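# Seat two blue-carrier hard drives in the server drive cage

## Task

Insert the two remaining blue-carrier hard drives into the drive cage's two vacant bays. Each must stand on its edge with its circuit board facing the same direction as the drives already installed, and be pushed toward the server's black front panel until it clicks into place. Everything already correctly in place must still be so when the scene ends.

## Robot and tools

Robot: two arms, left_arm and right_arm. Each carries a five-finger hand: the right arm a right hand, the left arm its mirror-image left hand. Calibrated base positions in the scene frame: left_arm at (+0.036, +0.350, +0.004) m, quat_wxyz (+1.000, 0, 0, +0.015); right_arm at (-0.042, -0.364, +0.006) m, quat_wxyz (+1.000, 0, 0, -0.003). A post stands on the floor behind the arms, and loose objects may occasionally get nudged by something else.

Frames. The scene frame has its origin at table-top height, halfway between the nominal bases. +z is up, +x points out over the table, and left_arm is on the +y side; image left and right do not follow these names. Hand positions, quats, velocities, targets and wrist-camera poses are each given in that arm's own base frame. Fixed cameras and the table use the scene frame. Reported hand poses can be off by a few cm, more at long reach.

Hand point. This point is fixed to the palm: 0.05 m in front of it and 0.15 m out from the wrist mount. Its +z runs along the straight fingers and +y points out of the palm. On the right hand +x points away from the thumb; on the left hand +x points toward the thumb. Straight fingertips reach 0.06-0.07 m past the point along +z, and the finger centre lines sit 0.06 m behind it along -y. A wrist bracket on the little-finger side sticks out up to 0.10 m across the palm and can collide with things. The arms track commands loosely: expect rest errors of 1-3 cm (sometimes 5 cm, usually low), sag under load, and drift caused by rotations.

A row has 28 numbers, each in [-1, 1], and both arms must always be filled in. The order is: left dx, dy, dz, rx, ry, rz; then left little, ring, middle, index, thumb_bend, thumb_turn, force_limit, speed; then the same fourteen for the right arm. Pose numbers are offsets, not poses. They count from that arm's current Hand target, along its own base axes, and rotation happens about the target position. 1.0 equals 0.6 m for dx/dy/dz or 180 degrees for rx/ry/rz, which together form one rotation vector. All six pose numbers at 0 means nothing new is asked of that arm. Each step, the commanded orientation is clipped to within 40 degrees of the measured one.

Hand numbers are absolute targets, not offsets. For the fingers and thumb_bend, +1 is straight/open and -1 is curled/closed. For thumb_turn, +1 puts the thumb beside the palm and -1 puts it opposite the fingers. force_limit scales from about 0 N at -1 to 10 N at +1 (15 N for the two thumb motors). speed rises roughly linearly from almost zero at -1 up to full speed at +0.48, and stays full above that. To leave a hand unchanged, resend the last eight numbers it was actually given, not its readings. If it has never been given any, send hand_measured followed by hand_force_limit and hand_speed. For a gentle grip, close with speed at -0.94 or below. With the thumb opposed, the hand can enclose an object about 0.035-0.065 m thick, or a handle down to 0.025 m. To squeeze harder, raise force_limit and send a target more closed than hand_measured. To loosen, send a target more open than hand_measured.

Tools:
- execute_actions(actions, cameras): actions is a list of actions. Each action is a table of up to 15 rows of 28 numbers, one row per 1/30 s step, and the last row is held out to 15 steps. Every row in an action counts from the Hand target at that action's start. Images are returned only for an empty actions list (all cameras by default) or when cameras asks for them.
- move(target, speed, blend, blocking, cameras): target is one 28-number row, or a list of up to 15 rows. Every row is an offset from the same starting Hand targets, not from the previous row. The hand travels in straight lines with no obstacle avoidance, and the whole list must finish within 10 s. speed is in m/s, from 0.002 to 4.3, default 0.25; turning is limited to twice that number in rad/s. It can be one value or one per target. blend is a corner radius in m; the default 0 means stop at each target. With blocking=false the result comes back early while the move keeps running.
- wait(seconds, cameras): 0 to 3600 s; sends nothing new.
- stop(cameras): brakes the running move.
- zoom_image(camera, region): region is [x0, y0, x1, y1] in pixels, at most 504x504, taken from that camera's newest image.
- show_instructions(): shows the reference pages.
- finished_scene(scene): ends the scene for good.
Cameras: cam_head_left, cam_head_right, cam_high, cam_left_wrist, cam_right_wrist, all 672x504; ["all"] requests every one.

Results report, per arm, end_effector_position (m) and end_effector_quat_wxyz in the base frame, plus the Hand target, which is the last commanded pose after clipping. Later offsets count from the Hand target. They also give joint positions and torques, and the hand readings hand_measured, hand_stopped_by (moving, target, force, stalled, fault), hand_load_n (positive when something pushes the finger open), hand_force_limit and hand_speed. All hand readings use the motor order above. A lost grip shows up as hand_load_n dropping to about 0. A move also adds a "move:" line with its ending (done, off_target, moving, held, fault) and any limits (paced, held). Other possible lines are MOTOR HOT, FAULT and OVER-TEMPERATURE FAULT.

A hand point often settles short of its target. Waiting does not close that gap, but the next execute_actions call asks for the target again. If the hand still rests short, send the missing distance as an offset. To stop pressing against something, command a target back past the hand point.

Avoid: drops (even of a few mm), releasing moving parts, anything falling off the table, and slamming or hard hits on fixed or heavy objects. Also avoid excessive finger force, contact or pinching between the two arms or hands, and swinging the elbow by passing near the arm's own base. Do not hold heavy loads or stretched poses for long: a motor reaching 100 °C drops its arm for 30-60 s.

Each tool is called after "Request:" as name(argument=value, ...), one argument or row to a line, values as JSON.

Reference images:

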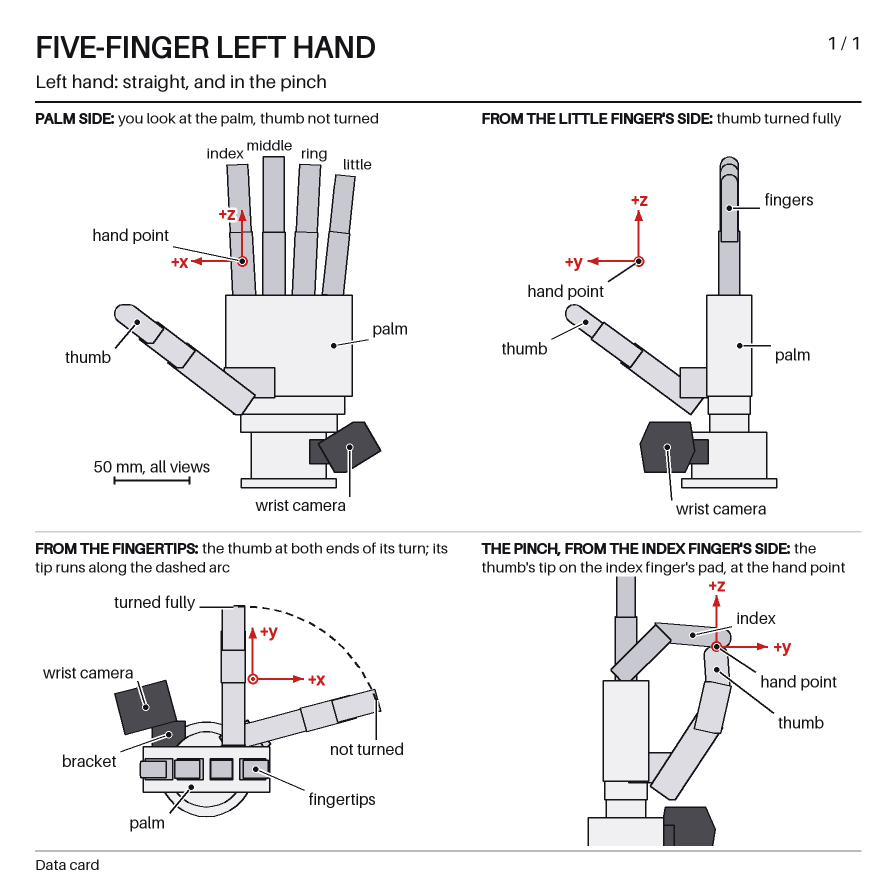

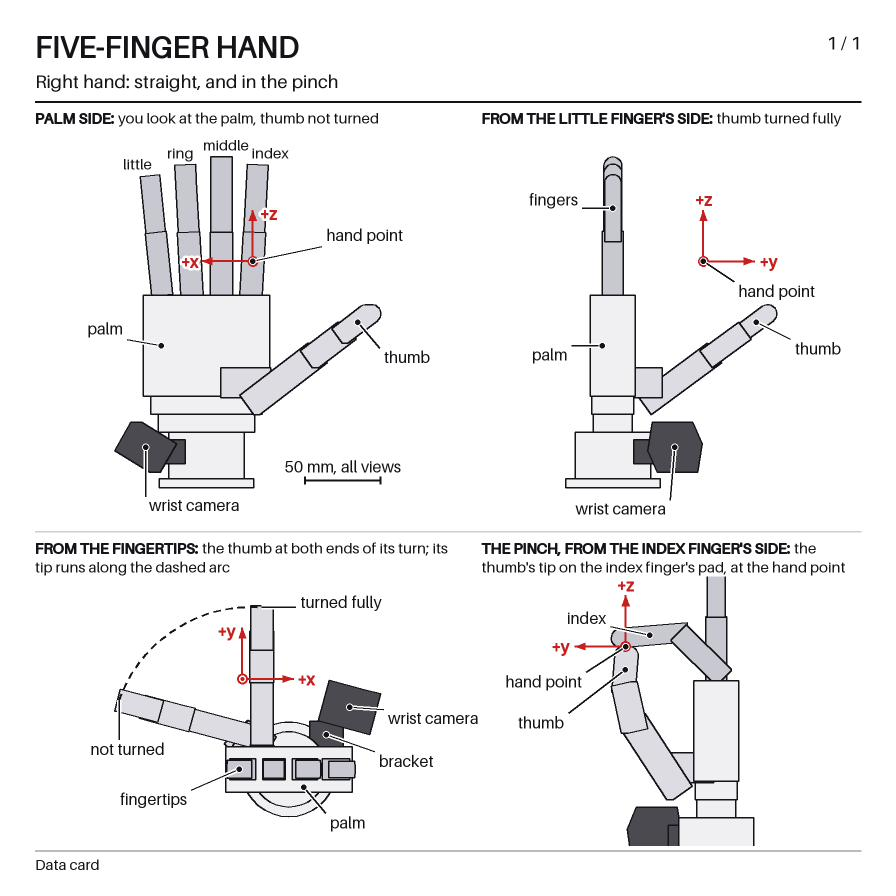

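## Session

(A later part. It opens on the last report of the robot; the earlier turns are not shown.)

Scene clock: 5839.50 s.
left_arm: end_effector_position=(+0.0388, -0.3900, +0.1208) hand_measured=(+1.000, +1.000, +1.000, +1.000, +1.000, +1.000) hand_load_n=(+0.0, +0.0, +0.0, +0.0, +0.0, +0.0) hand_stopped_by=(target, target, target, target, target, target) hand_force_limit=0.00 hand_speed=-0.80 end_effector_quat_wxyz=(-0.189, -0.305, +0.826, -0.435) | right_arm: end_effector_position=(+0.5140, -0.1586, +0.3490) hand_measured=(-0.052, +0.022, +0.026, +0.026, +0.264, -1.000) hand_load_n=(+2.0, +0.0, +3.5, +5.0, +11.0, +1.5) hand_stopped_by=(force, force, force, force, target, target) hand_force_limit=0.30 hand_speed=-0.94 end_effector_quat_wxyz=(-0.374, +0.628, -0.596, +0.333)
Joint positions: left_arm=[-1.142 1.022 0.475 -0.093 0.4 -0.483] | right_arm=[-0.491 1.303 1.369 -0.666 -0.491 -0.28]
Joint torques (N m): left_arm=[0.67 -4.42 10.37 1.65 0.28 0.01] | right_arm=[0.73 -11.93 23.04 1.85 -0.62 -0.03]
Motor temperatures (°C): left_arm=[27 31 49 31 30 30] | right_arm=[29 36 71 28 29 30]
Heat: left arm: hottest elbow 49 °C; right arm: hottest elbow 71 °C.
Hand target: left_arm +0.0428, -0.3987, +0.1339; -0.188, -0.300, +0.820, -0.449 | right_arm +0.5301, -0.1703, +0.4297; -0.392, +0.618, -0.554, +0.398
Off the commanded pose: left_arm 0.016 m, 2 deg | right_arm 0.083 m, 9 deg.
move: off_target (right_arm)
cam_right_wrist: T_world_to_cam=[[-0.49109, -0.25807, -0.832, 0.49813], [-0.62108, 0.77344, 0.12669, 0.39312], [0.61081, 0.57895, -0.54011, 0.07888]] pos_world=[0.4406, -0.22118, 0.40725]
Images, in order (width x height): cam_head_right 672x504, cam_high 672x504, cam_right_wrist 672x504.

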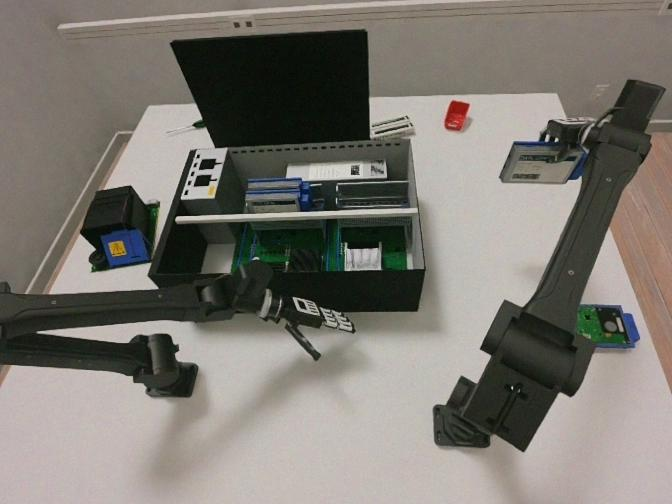

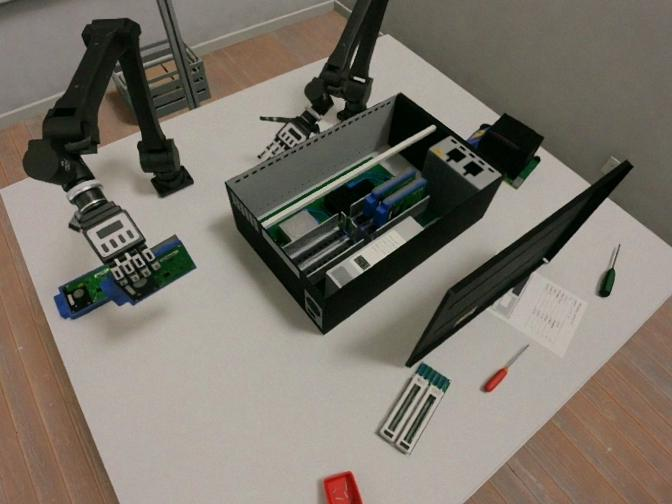

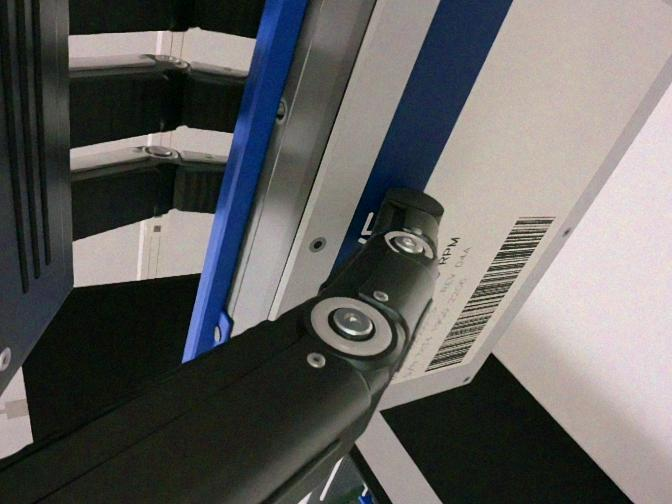

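Request:
move(
  target=[0,0,0,0,0,0,1,1,1,1,1,1,0,-0.8, 0.115,0.60,0.008,0,0,0,-0.2,-0.2,-0.4,-0.4,0.26,-1,0.3,-0.94],
  speed=0.1,
  cameras=["cam_high","cam_right_wrist","cam_head_right","cam_head_left"],
)

Scene clock: 5856.30 s.
left_arm: end_effector_position=(+0.0388, -0.3900, +0.1208) hand_measured=(+1.000, +1.000, +1.000, +1.000, +1.000, +1.000) hand_load_n=(+0.0, +0.0, +0.0, +0.0, +0.0, +0.0) hand_stopped_by=(target, target, target, target, target, target) hand_force_limit=0.00 hand_speed=-0.80 end_effector_quat_wxyz=(-0.189, -0.305, +0.826, -0.435) | right_arm: end_effector_position=(+0.5741, +0.1799, +0.3388) hand_measured=(-0.052, +0.022, +0.026, +0.026, +0.264, -1.000) hand_load_n=(+2.0, +0.0, +3.0, +5.0, +11.0, +1.5) hand_stopped_by=(force, force, force, force, target, target) hand_force_limit=0.30 hand_speed=-0.94 end_effector_quat_wxyz=(-0.323, +0.666, -0.569, +0.359)
Joint positions: left_arm=[-1.142 1.022 0.475 -0.093 0.4 -0.483] | right_arm=[0.334 1.407 1.465 -0.643 0.26 0.037]
Joint torques (N m): left_arm=[0.73 -4.48 10.39 1.63 0.28 0.01] | right_arm=[1.26 -14.92 23.24 2.71 0.35 0.18]
Motor temperatures (°C): left_arm=[27 31 49 31 30 30] | right_arm=[29 35 74 28 29 30]
Heat: left arm: hottest elbow 49 °C; right arm: hottest elbow 74 °C.
Hand target: left_arm +0.0428, -0.3987, +0.1339; -0.188, -0.300, +0.820, -0.449 | right_arm +0.5990, +0.1898, +0.4347; -0.392, +0.618, -0.553, +0.398
Off the commanded pose: left_arm 0.016 m, 2 deg | right_arm 0.099 m, 11 deg.
move: off_target (right_arm)
cam_right_wrist: T_world_to_cam=[[-0.50993, -0.3851, -0.7692, 0.61881], [-0.63839, 0.76876, 0.03834, 0.21063], [0.57656, 0.5106, -0.63785, -0.09423]] pos_world=[0.50435, 0.12449, 0.40781]
Images, in order (width x height): cam_head_left 672x504, cam_head_right 672x504, cam_high 672x504, cam_right_wrist 672x504.

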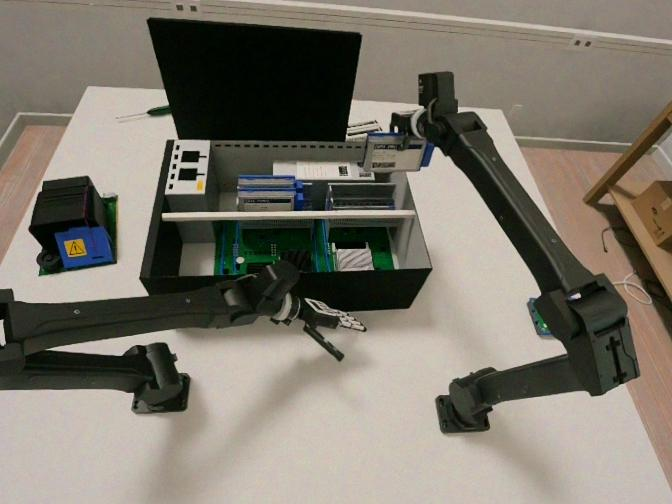

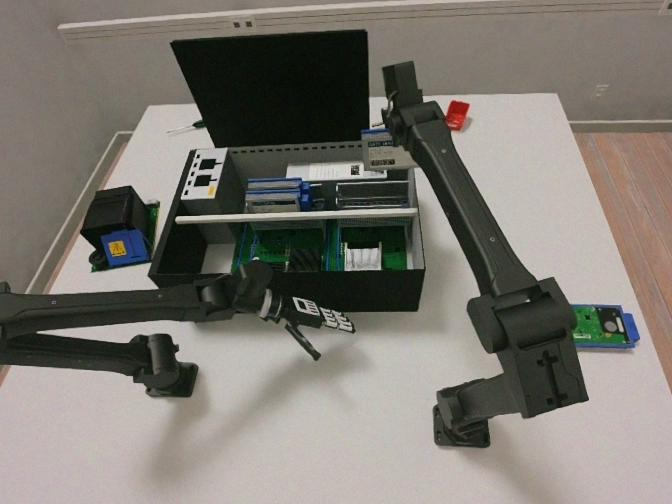

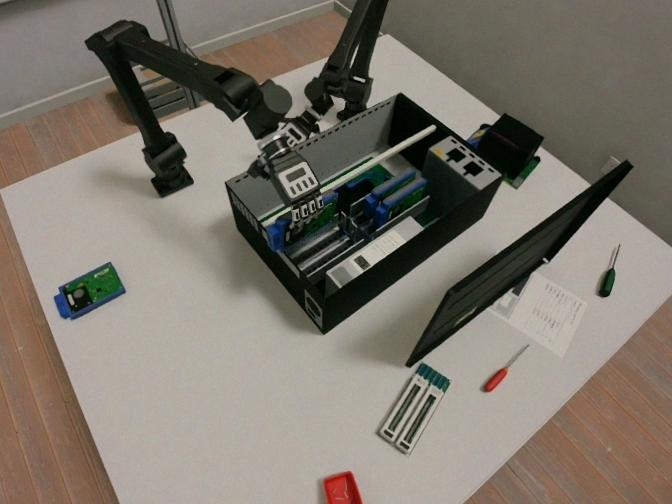

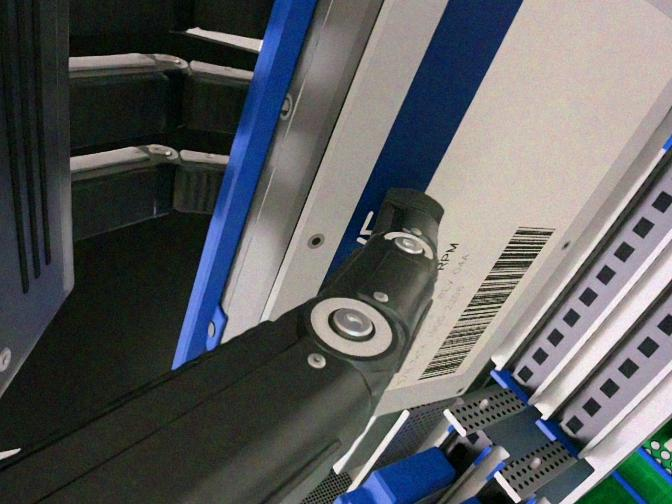

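Request:
zoom_image(
  camera="cam_high",
  region=[240, 150, 400, 290],
)

Request:
zoom_image(
  camera="cam_head_right",
  region=[320, 100, 480, 220],
)

Scaled by 3.150 from the camera's image (finer frame: 960x720).

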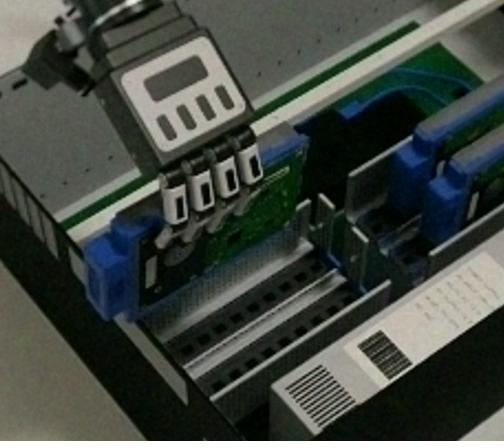

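Scaled by 3.150 from the camera's image (finer frame: 960x720).

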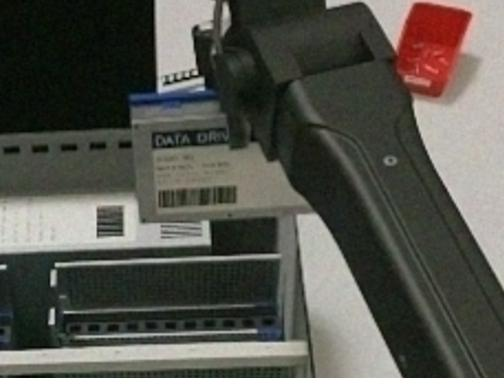

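Request:
zoom_image(
  camera="cam_high",
  region=[280, 195, 380, 295],
)

Request:
zoom_image(
  camera="cam_right_wrist",
  region=[380, 180, 672, 504],
)

Scaled by 5.040 from the camera's image (finer frame: 960x720).

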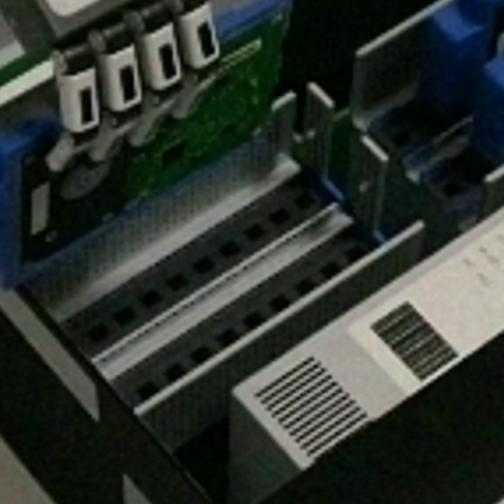

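Scaled by 1.556 from the camera's image (finer frame: 960x720).

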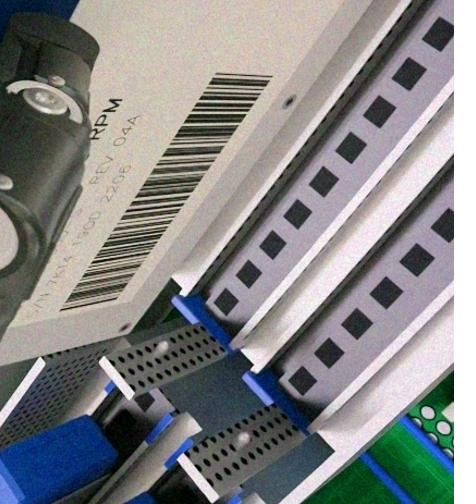

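Request:
zoom_image(
  camera="cam_high",
  region=[330, 150, 430, 250],
)

Request:
wait(
  seconds=0.1,
  cameras=["cam_head_left"],
)

Request:
zoom_image(
  camera="cam_head_left",
  region=[220, 140, 460, 260],
)

Scaled by 5.040 from the camera's image (finer frame: 960x720).

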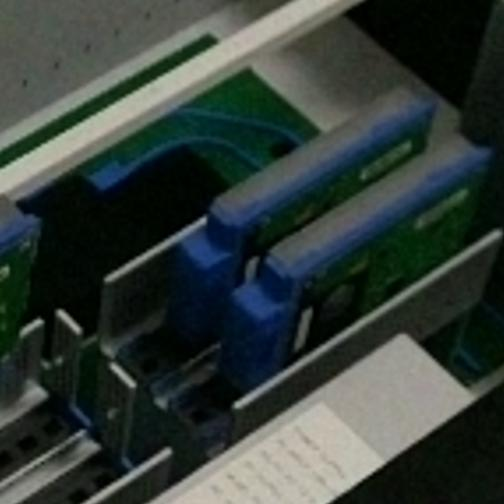

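Scene clock: 5938.13 s.
left_arm: end_effector_position=(+0.0388, -0.3900, +0.1208) hand_measured=(+1.000, +1.000, +1.000, +1.000, +1.000, +1.000) hand_load_n=(+0.0, +0.0, +0.0, +0.0, -0.5, +0.0) hand_stopped_by=(target, target, target, target, target, target) hand_force_limit=0.00 hand_speed=-0.80 end_effector_quat_wxyz=(-0.189, -0.305, +0.826, -0.435) | right_arm: end_effector_position=(+0.5741, +0.1797, +0.3388) hand_measured=(-0.052, +0.022, +0.026, +0.026, +0.264, -1.000) hand_load_n=(+2.0, +0.0, +3.0, +5.0, +11.0, +1.5) hand_stopped_by=(force, force, force, force, target, target) hand_force_limit=0.30 hand_speed=-0.94 end_effector_quat_wxyz=(-0.323, +0.666, -0.569, +0.359)
Joint positions: left_arm=[-1.142 1.022 0.475 -0.093 0.4 -0.483] | right_arm=[0.334 1.407 1.465 -0.643 0.261 0.037]
Joint torques (N m): left_arm=[0.67 -4.48 10.39 1.62 0.28 0.01] | right_arm=[1.08 -15.09 23.24 2.8 0.34 0.15]
Motor temperatures (°C): left_arm=[27 31 49 31 30 30] | right_arm=[29 36 75 28 29 30]
Heat: left arm: hottest elbow 49 °C; right arm: hottest elbow 75 °C.
Hand target: left_arm +0.0428, -0.3987, +0.1339; -0.188, -0.300, +0.820, -0.449 | right_arm +0.5990, +0.1898, +0.4347; -0.392, +0.618, -0.553, +0.398
Off the commanded pose: left_arm 0.016 m, 2 deg | right_arm 0.099 m, 11 deg.
wait: 0.10 s; at rest from the start

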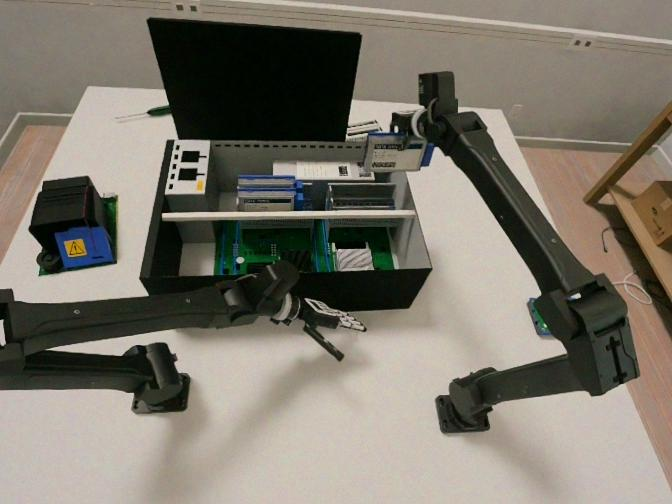

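Scaled by 2.100 from the camera's image (finer frame: 960x720).

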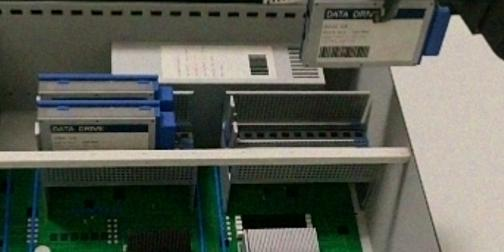

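Request:
move(
  target=[0,0,0,0,0,0,1,1,1,1,1,1,0,-0.8, 0.007,0.1,-0.05,0.02,0,0,-0.2,-0.2,-0.4,-0.4,0.26,-1,0.3,-0.94],
  speed=0.06,
  cameras=["cam_high","cam_right_wrist","cam_head_right","cam_head_left"],
)

Request:
zoom_image(
  camera="cam_high",
  region=[280, 130, 440, 290],
)

Request:
zoom_image(
  camera="cam_head_left",
  region=[220, 120, 460, 260],
)

Request:
zoom_image(
  camera="cam_right_wrist",
  region=[300, 150, 672, 504],
)

Scene clock: 6011.77 s.
left_arm: end_effector_position=(+0.0388, -0.3900, +0.1208) hand_measured=(+1.000, +1.000, +1.000, +1.000, +1.000, +1.000) hand_load_n=(+0.0, +0.0, +0.0, +0.0, +0.0, +0.0) hand_stopped_by=(target, target, target, target, target, target) hand_force_limit=0.00 hand_speed=-0.80 end_effector_quat_wxyz=(-0.189, -0.305, +0.826, -0.435) | right_arm: end_effector_position=(+0.5814, +0.2358, +0.3212) hand_measured=(-0.052, +0.022, +0.026, +0.026, +0.264, -1.000) hand_load_n=(+2.0, +0.0, +3.0, +5.0, +11.0, +1.5) hand_stopped_by=(force, force, force, force, target, target) hand_force_limit=0.30 hand_speed=-0.94 end_effector_quat_wxyz=(-0.342, +0.652, -0.577, +0.353)
Joint positions: left_arm=[-1.142 1.022 0.475 -0.093 0.4 -0.483] | right_arm=[0.427 1.463 1.465 -0.578 0.325 0.128]
Joint torques (N m): left_arm=[0.73 -4.48 10.39 1.63 0.28 0.01] | right_arm=[0.73 -16.03 20.82 3.34 0.43 0.25]
Motor temperatures (°C): left_arm=[27 31 49 31 30 30] | right_arm=[29 36 77 29 29 30]
Heat: left arm: hottest elbow 49 °C; right arm: hottest elbow 77 °C.
Hand target: left_arm +0.0428, -0.3987, +0.1339; -0.188, -0.300, +0.820, -0.449 | right_arm +0.6033, +0.2496, +0.4047; -0.411, +0.605, -0.566, +0.380
Off the commanded pose: left_arm 0.016 m, 2 deg | right_arm 0.087 m, 10 deg.
move: off_target (right_arm)
cam_right_wrist: T_world_to_cam=[[-0.4985, -0.34281, -0.79623, 0.62266], [-0.63208, 0.77232, 0.06322, 0.16047], [0.59327, 0.5348, -0.60168, -0.16527]] pos_world=[0.50987, 0.17791, 0.3862]
Images, in order (width x height): cam_head_left 672x504, cam_head_right 672x504, cam_high 672x504, cam_right_wrist 672x504.

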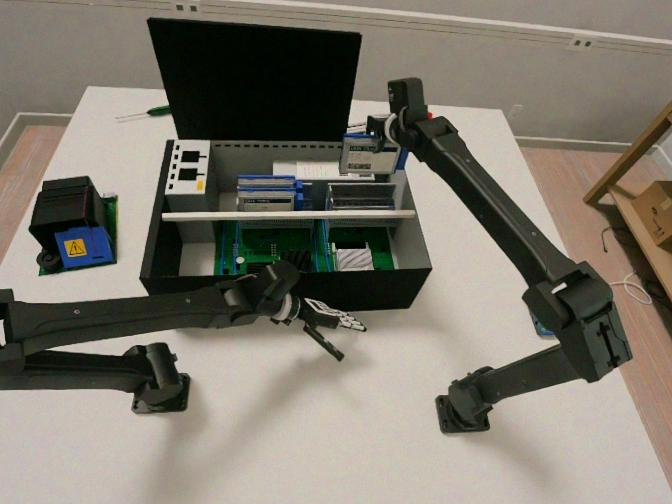

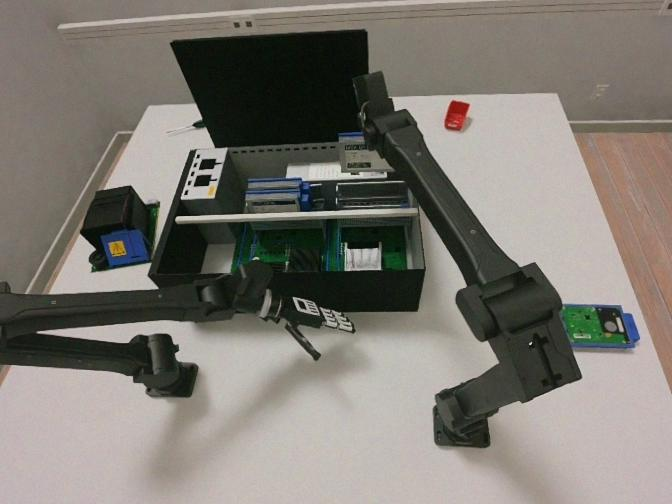

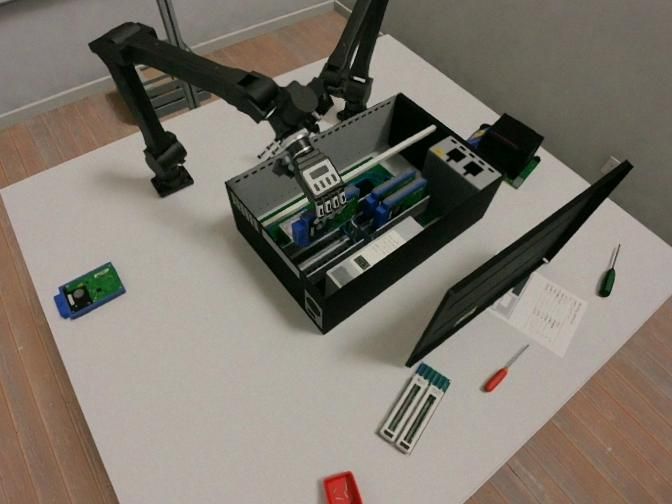

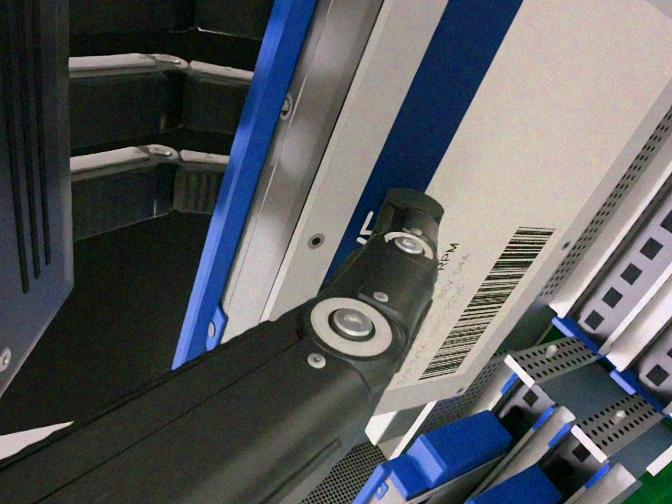

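Scaled by 3.150 from the camera's image (finer frame: 960x720).

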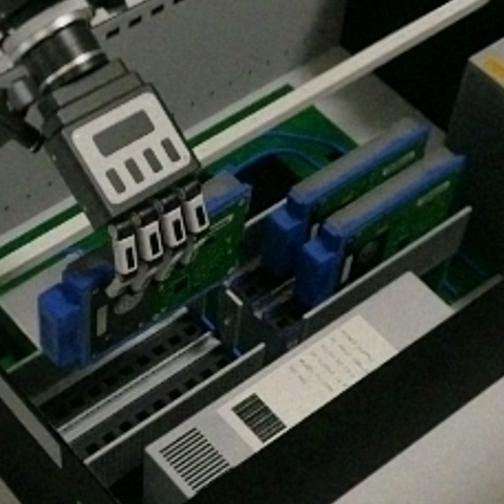

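Scaled by 2.100 from the camera's image (finer frame: 960x720).

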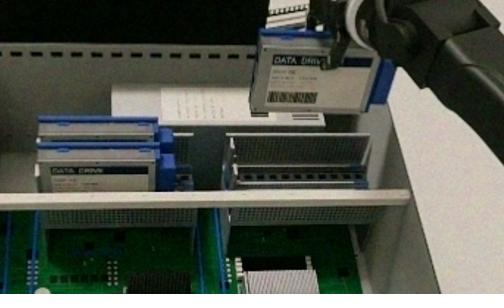

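Scaled by 1.355 from the camera's image (finer frame: 960x720).

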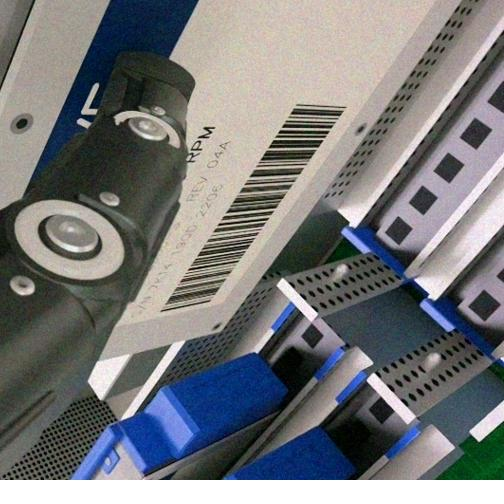

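Request:
move(
  target=[0,0,0,0,0,0,1,1,1,1,1,1,0,-0.8, -0.003,0,-0.11,0.006,0,0,-0.2,-0.2,-0.4,-0.4,0.26,-1,0.3,-0.94],
  speed=0.06,
  cameras=["cam_high","cam_right_wrist","cam_head_left"],
)

Request:
zoom_image(
  camera="cam_high",
  region=[280, 140, 440, 300],
)

Request:
zoom_image(
  camera="cam_head_left",
  region=[220, 120, 460, 260],
)

Request:
zoom_image(
  camera="cam_right_wrist",
  region=[300, 150, 672, 504],
)

Scene clock: 6047.67 s.
left_arm: end_effector_position=(+0.0388, -0.3900, +0.1208) hand_measured=(+1.000, +1.000, +1.000, +1.000, +1.000, +1.000) hand_load_n=(-0.5, +0.0, +0.0, +0.0, +0.0, +0.0) hand_stopped_by=(target, target, target, target, target, target) hand_force_limit=0.00 hand_speed=-0.80 end_effector_quat_wxyz=(-0.189, -0.305, +0.826, -0.435) | right_arm: end_effector_position=(+0.5934, +0.2424, +0.2907) hand_measured=(-0.052, +0.022, +0.026, +0.026, +0.264, -1.000) hand_load_n=(+2.0, +0.0, +3.0, +5.0, +11.0, +1.5) hand_stopped_by=(force, force, force, force, target, target) hand_force_limit=0.30 hand_speed=-0.94 end_effector_quat_wxyz=(-0.369, +0.634, -0.576, +0.361)
Joint positions: left_arm=[-1.142 1.022 0.475 -0.093 0.4 -0.483] | right_arm=[0.427 1.473 1.363 -0.404 0.323 0.141]
Joint torques (N m): left_arm=[0.67 -4.48 10.4 1.65 0.28 0.01] | right_arm=[0.15 -15.85 14.65 3.47 0.18 0.21]
Motor temperatures (°C): left_arm=[27 31 49 31 30 30] | right_arm=[29 36 76 29 29 30]
Heat: left arm: hottest elbow 49 °C; right arm: hottest elbow 76 °C.
Hand target: left_arm +0.0428, -0.3987, +0.1339; -0.188, -0.300, +0.820, -0.449 | right_arm +0.6015, +0.2496, +0.3388; -0.417, +0.601, -0.569, +0.375
Off the commanded pose: left_arm 0.016 m, 2 deg | right_arm 0.049 m, 7 deg.
move: off_target (right_arm)
cam_right_wrist: T_world_to_cam=[[-0.45517, -0.3102, -0.83462, 0.58418], [-0.6319, 0.77292, 0.05735, 0.16634], [0.62731, 0.5535, -0.54783, -0.23463]] pos_world=[0.5182, 0.18252, 0.3495]
Images, in order (width x height): cam_head_left 672x504, cam_high 672x504, cam_right_wrist 672x504.

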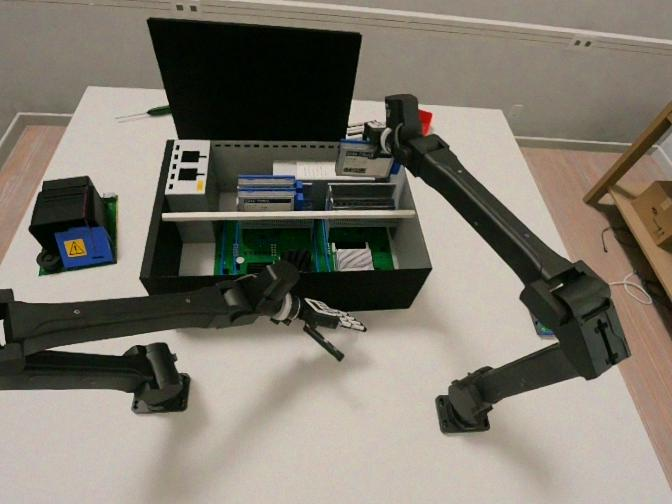

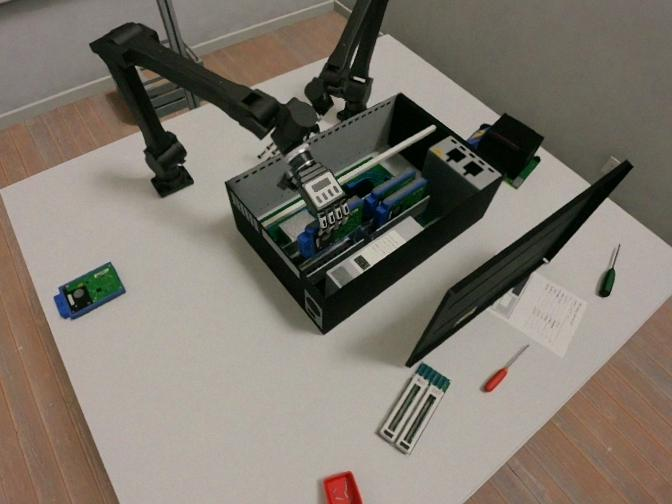

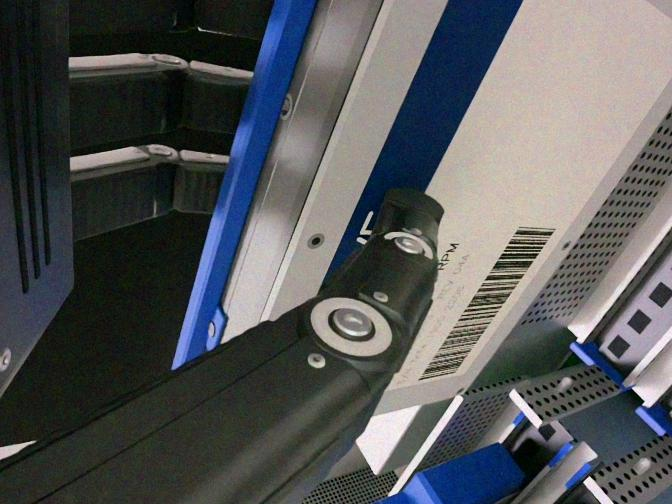

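Scaled by 3.150 from the camera's image (finer frame: 960x720).

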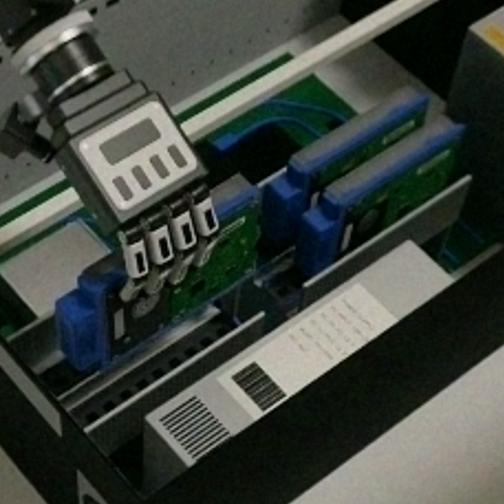

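Scaled by 2.100 from the camera's image (finer frame: 960x720).

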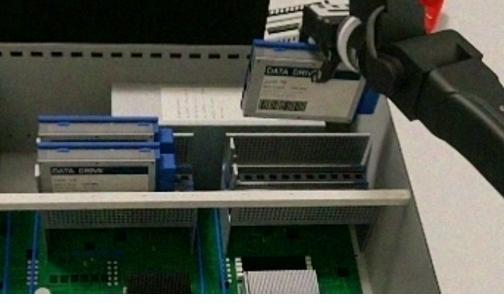

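Scaled by 1.355 from the camera's image (finer frame: 960x720).

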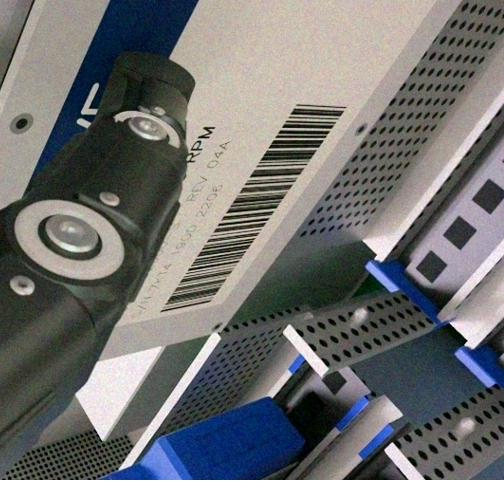

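Request:
zoom_image(
  camera="cam_head_left",
  region=[320, 120, 420, 200],
)

Request:
zoom_image(
  camera="cam_high",
  region=[290, 180, 380, 270],
)

Scaled by 5.040 from the camera's image (finer frame: 960x720).

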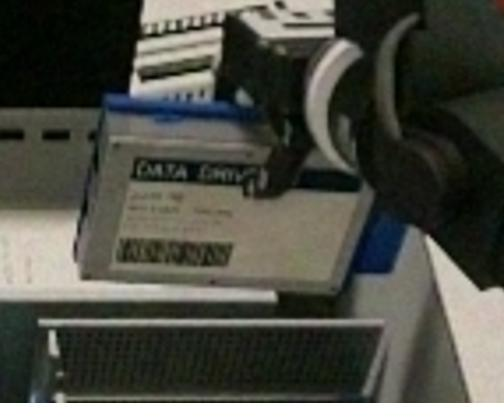

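Scaled by 5.600 from the camera's image (finer frame: 960x720).

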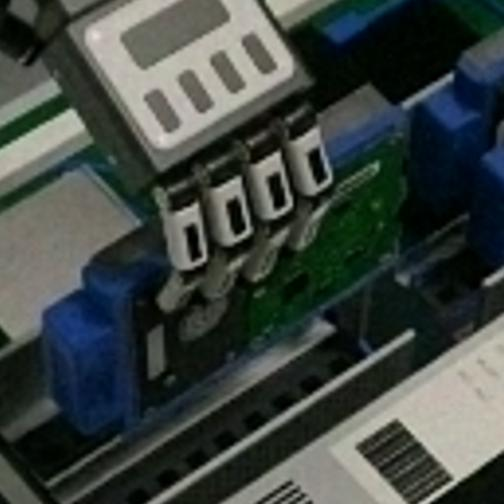

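Request:
move(
  target=[0,0,0,0,0,0,1,1,1,1,1,1,0,-0.8, -0.033,-0.02,-0.07,0,0.02,0,-0.2,-0.2,-0.4,-0.4,0.26,-1,0.3,-0.94],
  speed=0.05,
  cameras=["cam_high","cam_right_wrist","cam_head_left"],
)

Request:
zoom_image(
  camera="cam_high",
  region=[290, 180, 390, 280],
)

Request:
zoom_image(
  camera="cam_head_left",
  region=[220, 120, 460, 260],
)

Scene clock: 6170.77 s.
left_arm: end_effector_position=(+0.0388, -0.3900, +0.1208) hand_measured=(+1.000, +1.000, +1.000, +1.000, +1.000, +1.000) hand_load_n=(+0.0, +0.0, +0.0, +0.0, +0.0, +0.0) hand_stopped_by=(target, target, target, target, target, target) hand_force_limit=0.00 hand_speed=-0.80 end_effector_quat_wxyz=(-0.189, -0.305, +0.826, -0.435) | right_arm: end_effector_position=(+0.5714, +0.2376, +0.2347) hand_measured=(-0.052, +0.022, +0.026, +0.026, +0.264, -1.000) hand_load_n=(+2.0, +0.0, +3.0, +5.0, +11.0, +1.5) hand_stopped_by=(force, force, force, force, target, target) hand_force_limit=0.30 hand_speed=-0.94 end_effector_quat_wxyz=(-0.343, +0.653, -0.586, +0.335)
Joint positions: left_arm=[-1.142 1.022 0.475 -0.093 0.4 -0.483] | right_arm=[0.426 1.472 1.259 -0.388 0.301 0.159]
Joint torques (N m): left_arm=[0.73 -4.42 10.39 1.63 0.28 0.01] | right_arm=[-0.56 -18.61 14.12 3.18 0.17 0.25]
Motor temperatures (°C): left_arm=[27 31 49 31 30 30] | right_arm=[29 37 66 29 29 30]
Heat: left arm: hottest elbow 49 °C; right arm: hottest elbow 66 °C.
Hand target: left_arm +0.0428, -0.3987, +0.1339; -0.188, -0.300, +0.820, -0.449 | right_arm +0.5816, +0.2377, +0.2968; -0.399, +0.613, -0.582, +0.356
Off the commanded pose: left_arm 0.016 m, 2 deg | right_arm 0.063 m, 8 deg.
move: off_target (right_arm)
cam_right_wrist: T_world_to_cam=[[-0.52127, -0.32214, -0.79026, 0.55615], [-0.63161, 0.76836, 0.10341, 0.14945], [0.57389, 0.55304, -0.60399, -0.20503]] pos_world=[0.50196, 0.17772, 0.30021]
Images, in order (width x height): cam_head_left 672x504, cam_high 672x504, cam_right_wrist 672x504.

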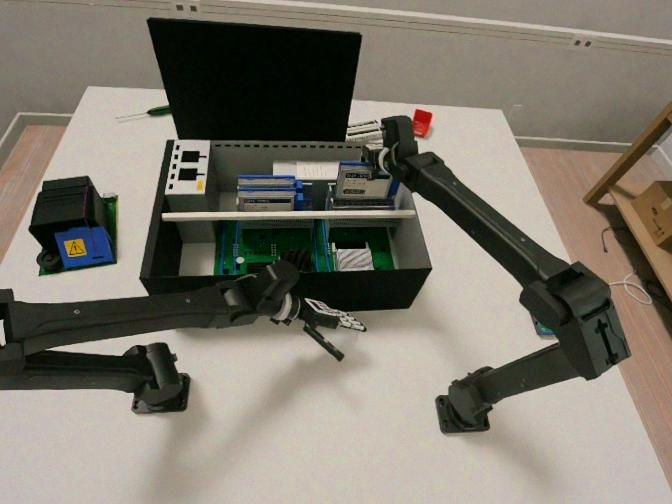

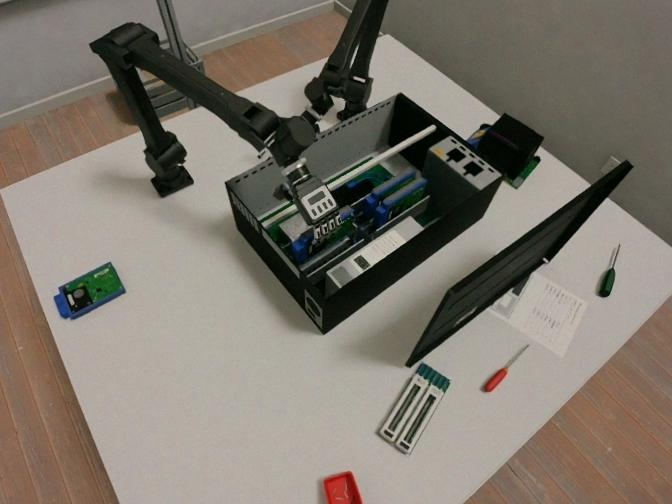

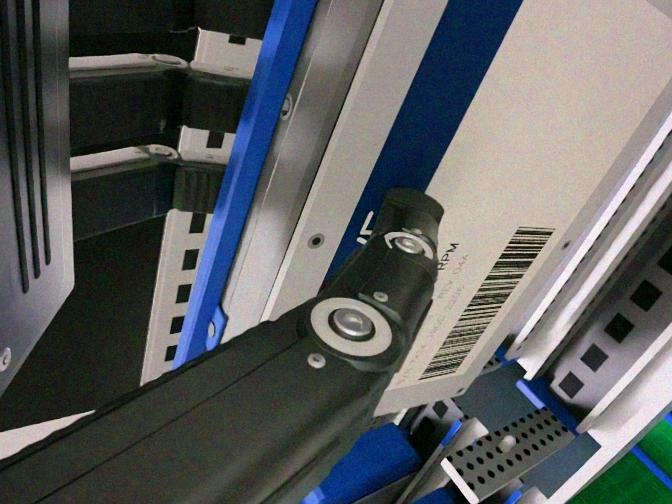

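Scaled by 5.040 from the camera's image (finer frame: 960x720).

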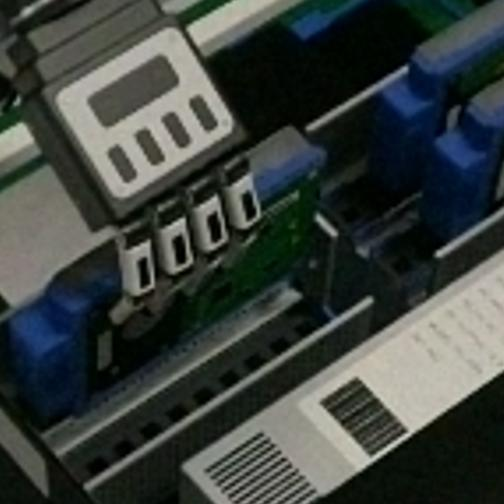

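Scaled by 2.100 from the camera's image (finer frame: 960x720).

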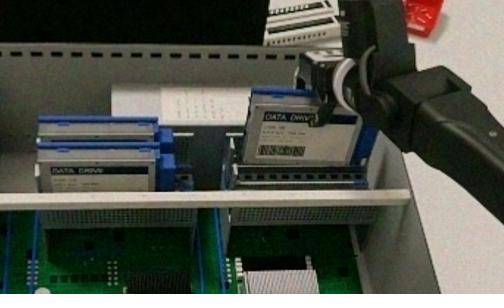

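Request:
move(
  target=[0,0,0,0,0,0,1,1,1,1,1,1,0,-0.8, 0.025,-0.008,0.003,0,-0.006,0,-0.2,-0.2,-0.4,-0.4,0.26,-1,0.3,-0.94],
  speed=0.05,
  cameras=["cam_high","cam_right_wrist","cam_head_left"],
)

Request:
zoom_image(
  camera="cam_high",
  region=[290, 180, 390, 280],
)

Request:
zoom_image(
  camera="cam_head_left",
  region=[310, 140, 410, 220],
)

Scene clock: 6189.53 s.
left_arm: end_effector_position=(+0.0388, -0.3900, +0.1208) hand_measured=(+1.000, +1.000, +1.000, +1.000, +1.000, +1.000) hand_load_n=(-0.5, -0.5, +0.0, +0.0, +0.0, +0.0) hand_stopped_by=(target, target, target, target, target, target) hand_force_limit=0.00 hand_speed=-0.80 end_effector_quat_wxyz=(-0.189, -0.305, +0.826, -0.435) | right_arm: end_effector_position=(+0.5804, +0.2293, +0.2398) hand_measured=(-0.052, +0.022, +0.026, +0.026, +0.264, -1.000) hand_load_n=(+2.0, +0.0, +2.5, +4.5, +11.0, +1.5) hand_stopped_by=(force, force, force, force, target, target) hand_force_limit=0.30 hand_speed=-0.94 end_effector_quat_wxyz=(-0.353, +0.643, -0.589, +0.339)
Joint positions: left_arm=[-1.142 1.022 0.475 -0.093 0.4 -0.483] | right_arm=[0.404 1.472 1.259 -0.362 0.289 0.16]
Joint torques (N m): left_arm=[0.73 -4.48 10.39 1.63 0.28 0.01] | right_arm=[-0.03 -16.26 15.9 3.37 0.12 0.06]
Motor temperatures (°C): left_arm=[27 31 49 31 30 30] | right_arm=[29 37 65 29 29 30]
Heat: left arm: hottest elbow 49 °C; right arm: hottest elbow 65 °C.
Hand target: left_arm +0.0428, -0.3987, +0.1339; -0.188, -0.300, +0.820, -0.449 | right_arm +0.5967, +0.2329, +0.2985; -0.404, +0.610, -0.578, +0.361
Off the commanded pose: left_arm 0.016 m, 2 deg | right_arm 0.061 m, 8 deg.
move: off_target (right_arm)
cam_right_wrist: T_world_to_cam=[[-0.50801, -0.30215, -0.80662, 0.55375], [-0.62466, 0.77401, 0.10348, 0.15566], [0.59306, 0.55643, -0.58195, -0.21977]] pos_world=[0.50888, 0.16912, 0.30266]
Images, in order (width x height): cam_head_left 672x504, cam_high 672x504, cam_right_wrist 672x504.

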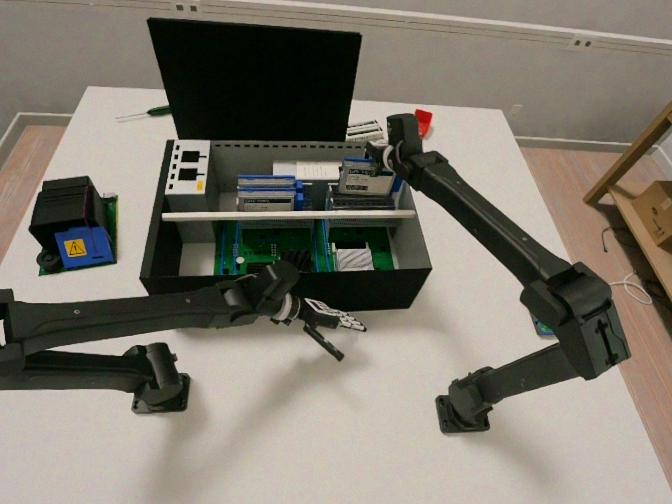

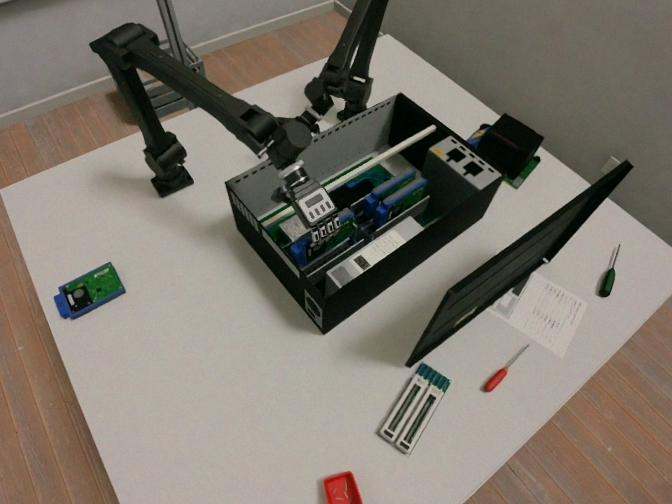

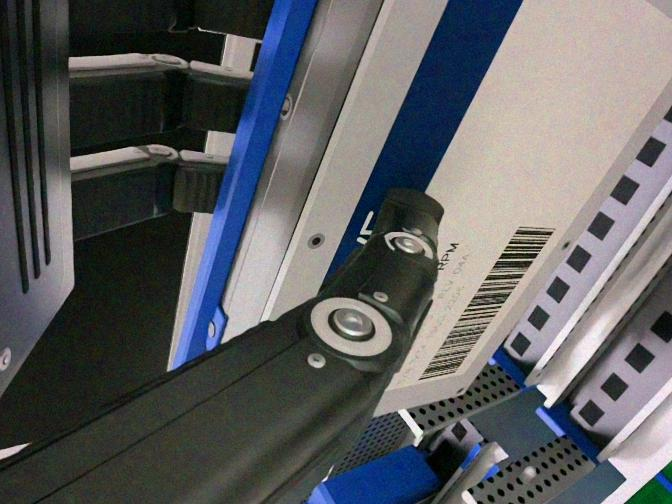

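Scaled by 5.040 from the camera's image (finer frame: 960x720).

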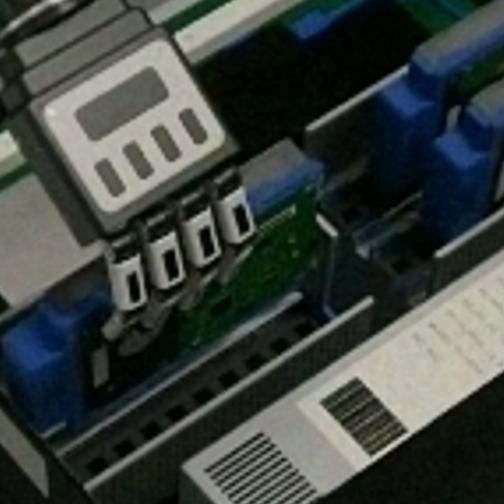

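Scaled by 5.040 from the camera's image (finer frame: 960x720).

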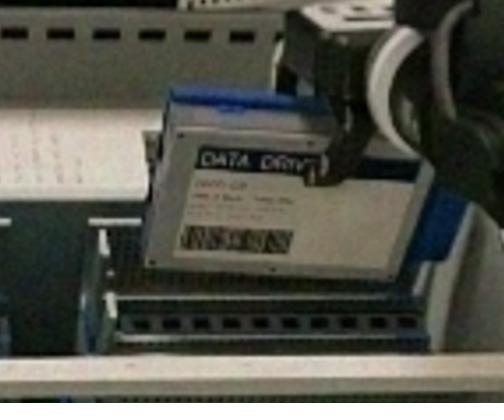

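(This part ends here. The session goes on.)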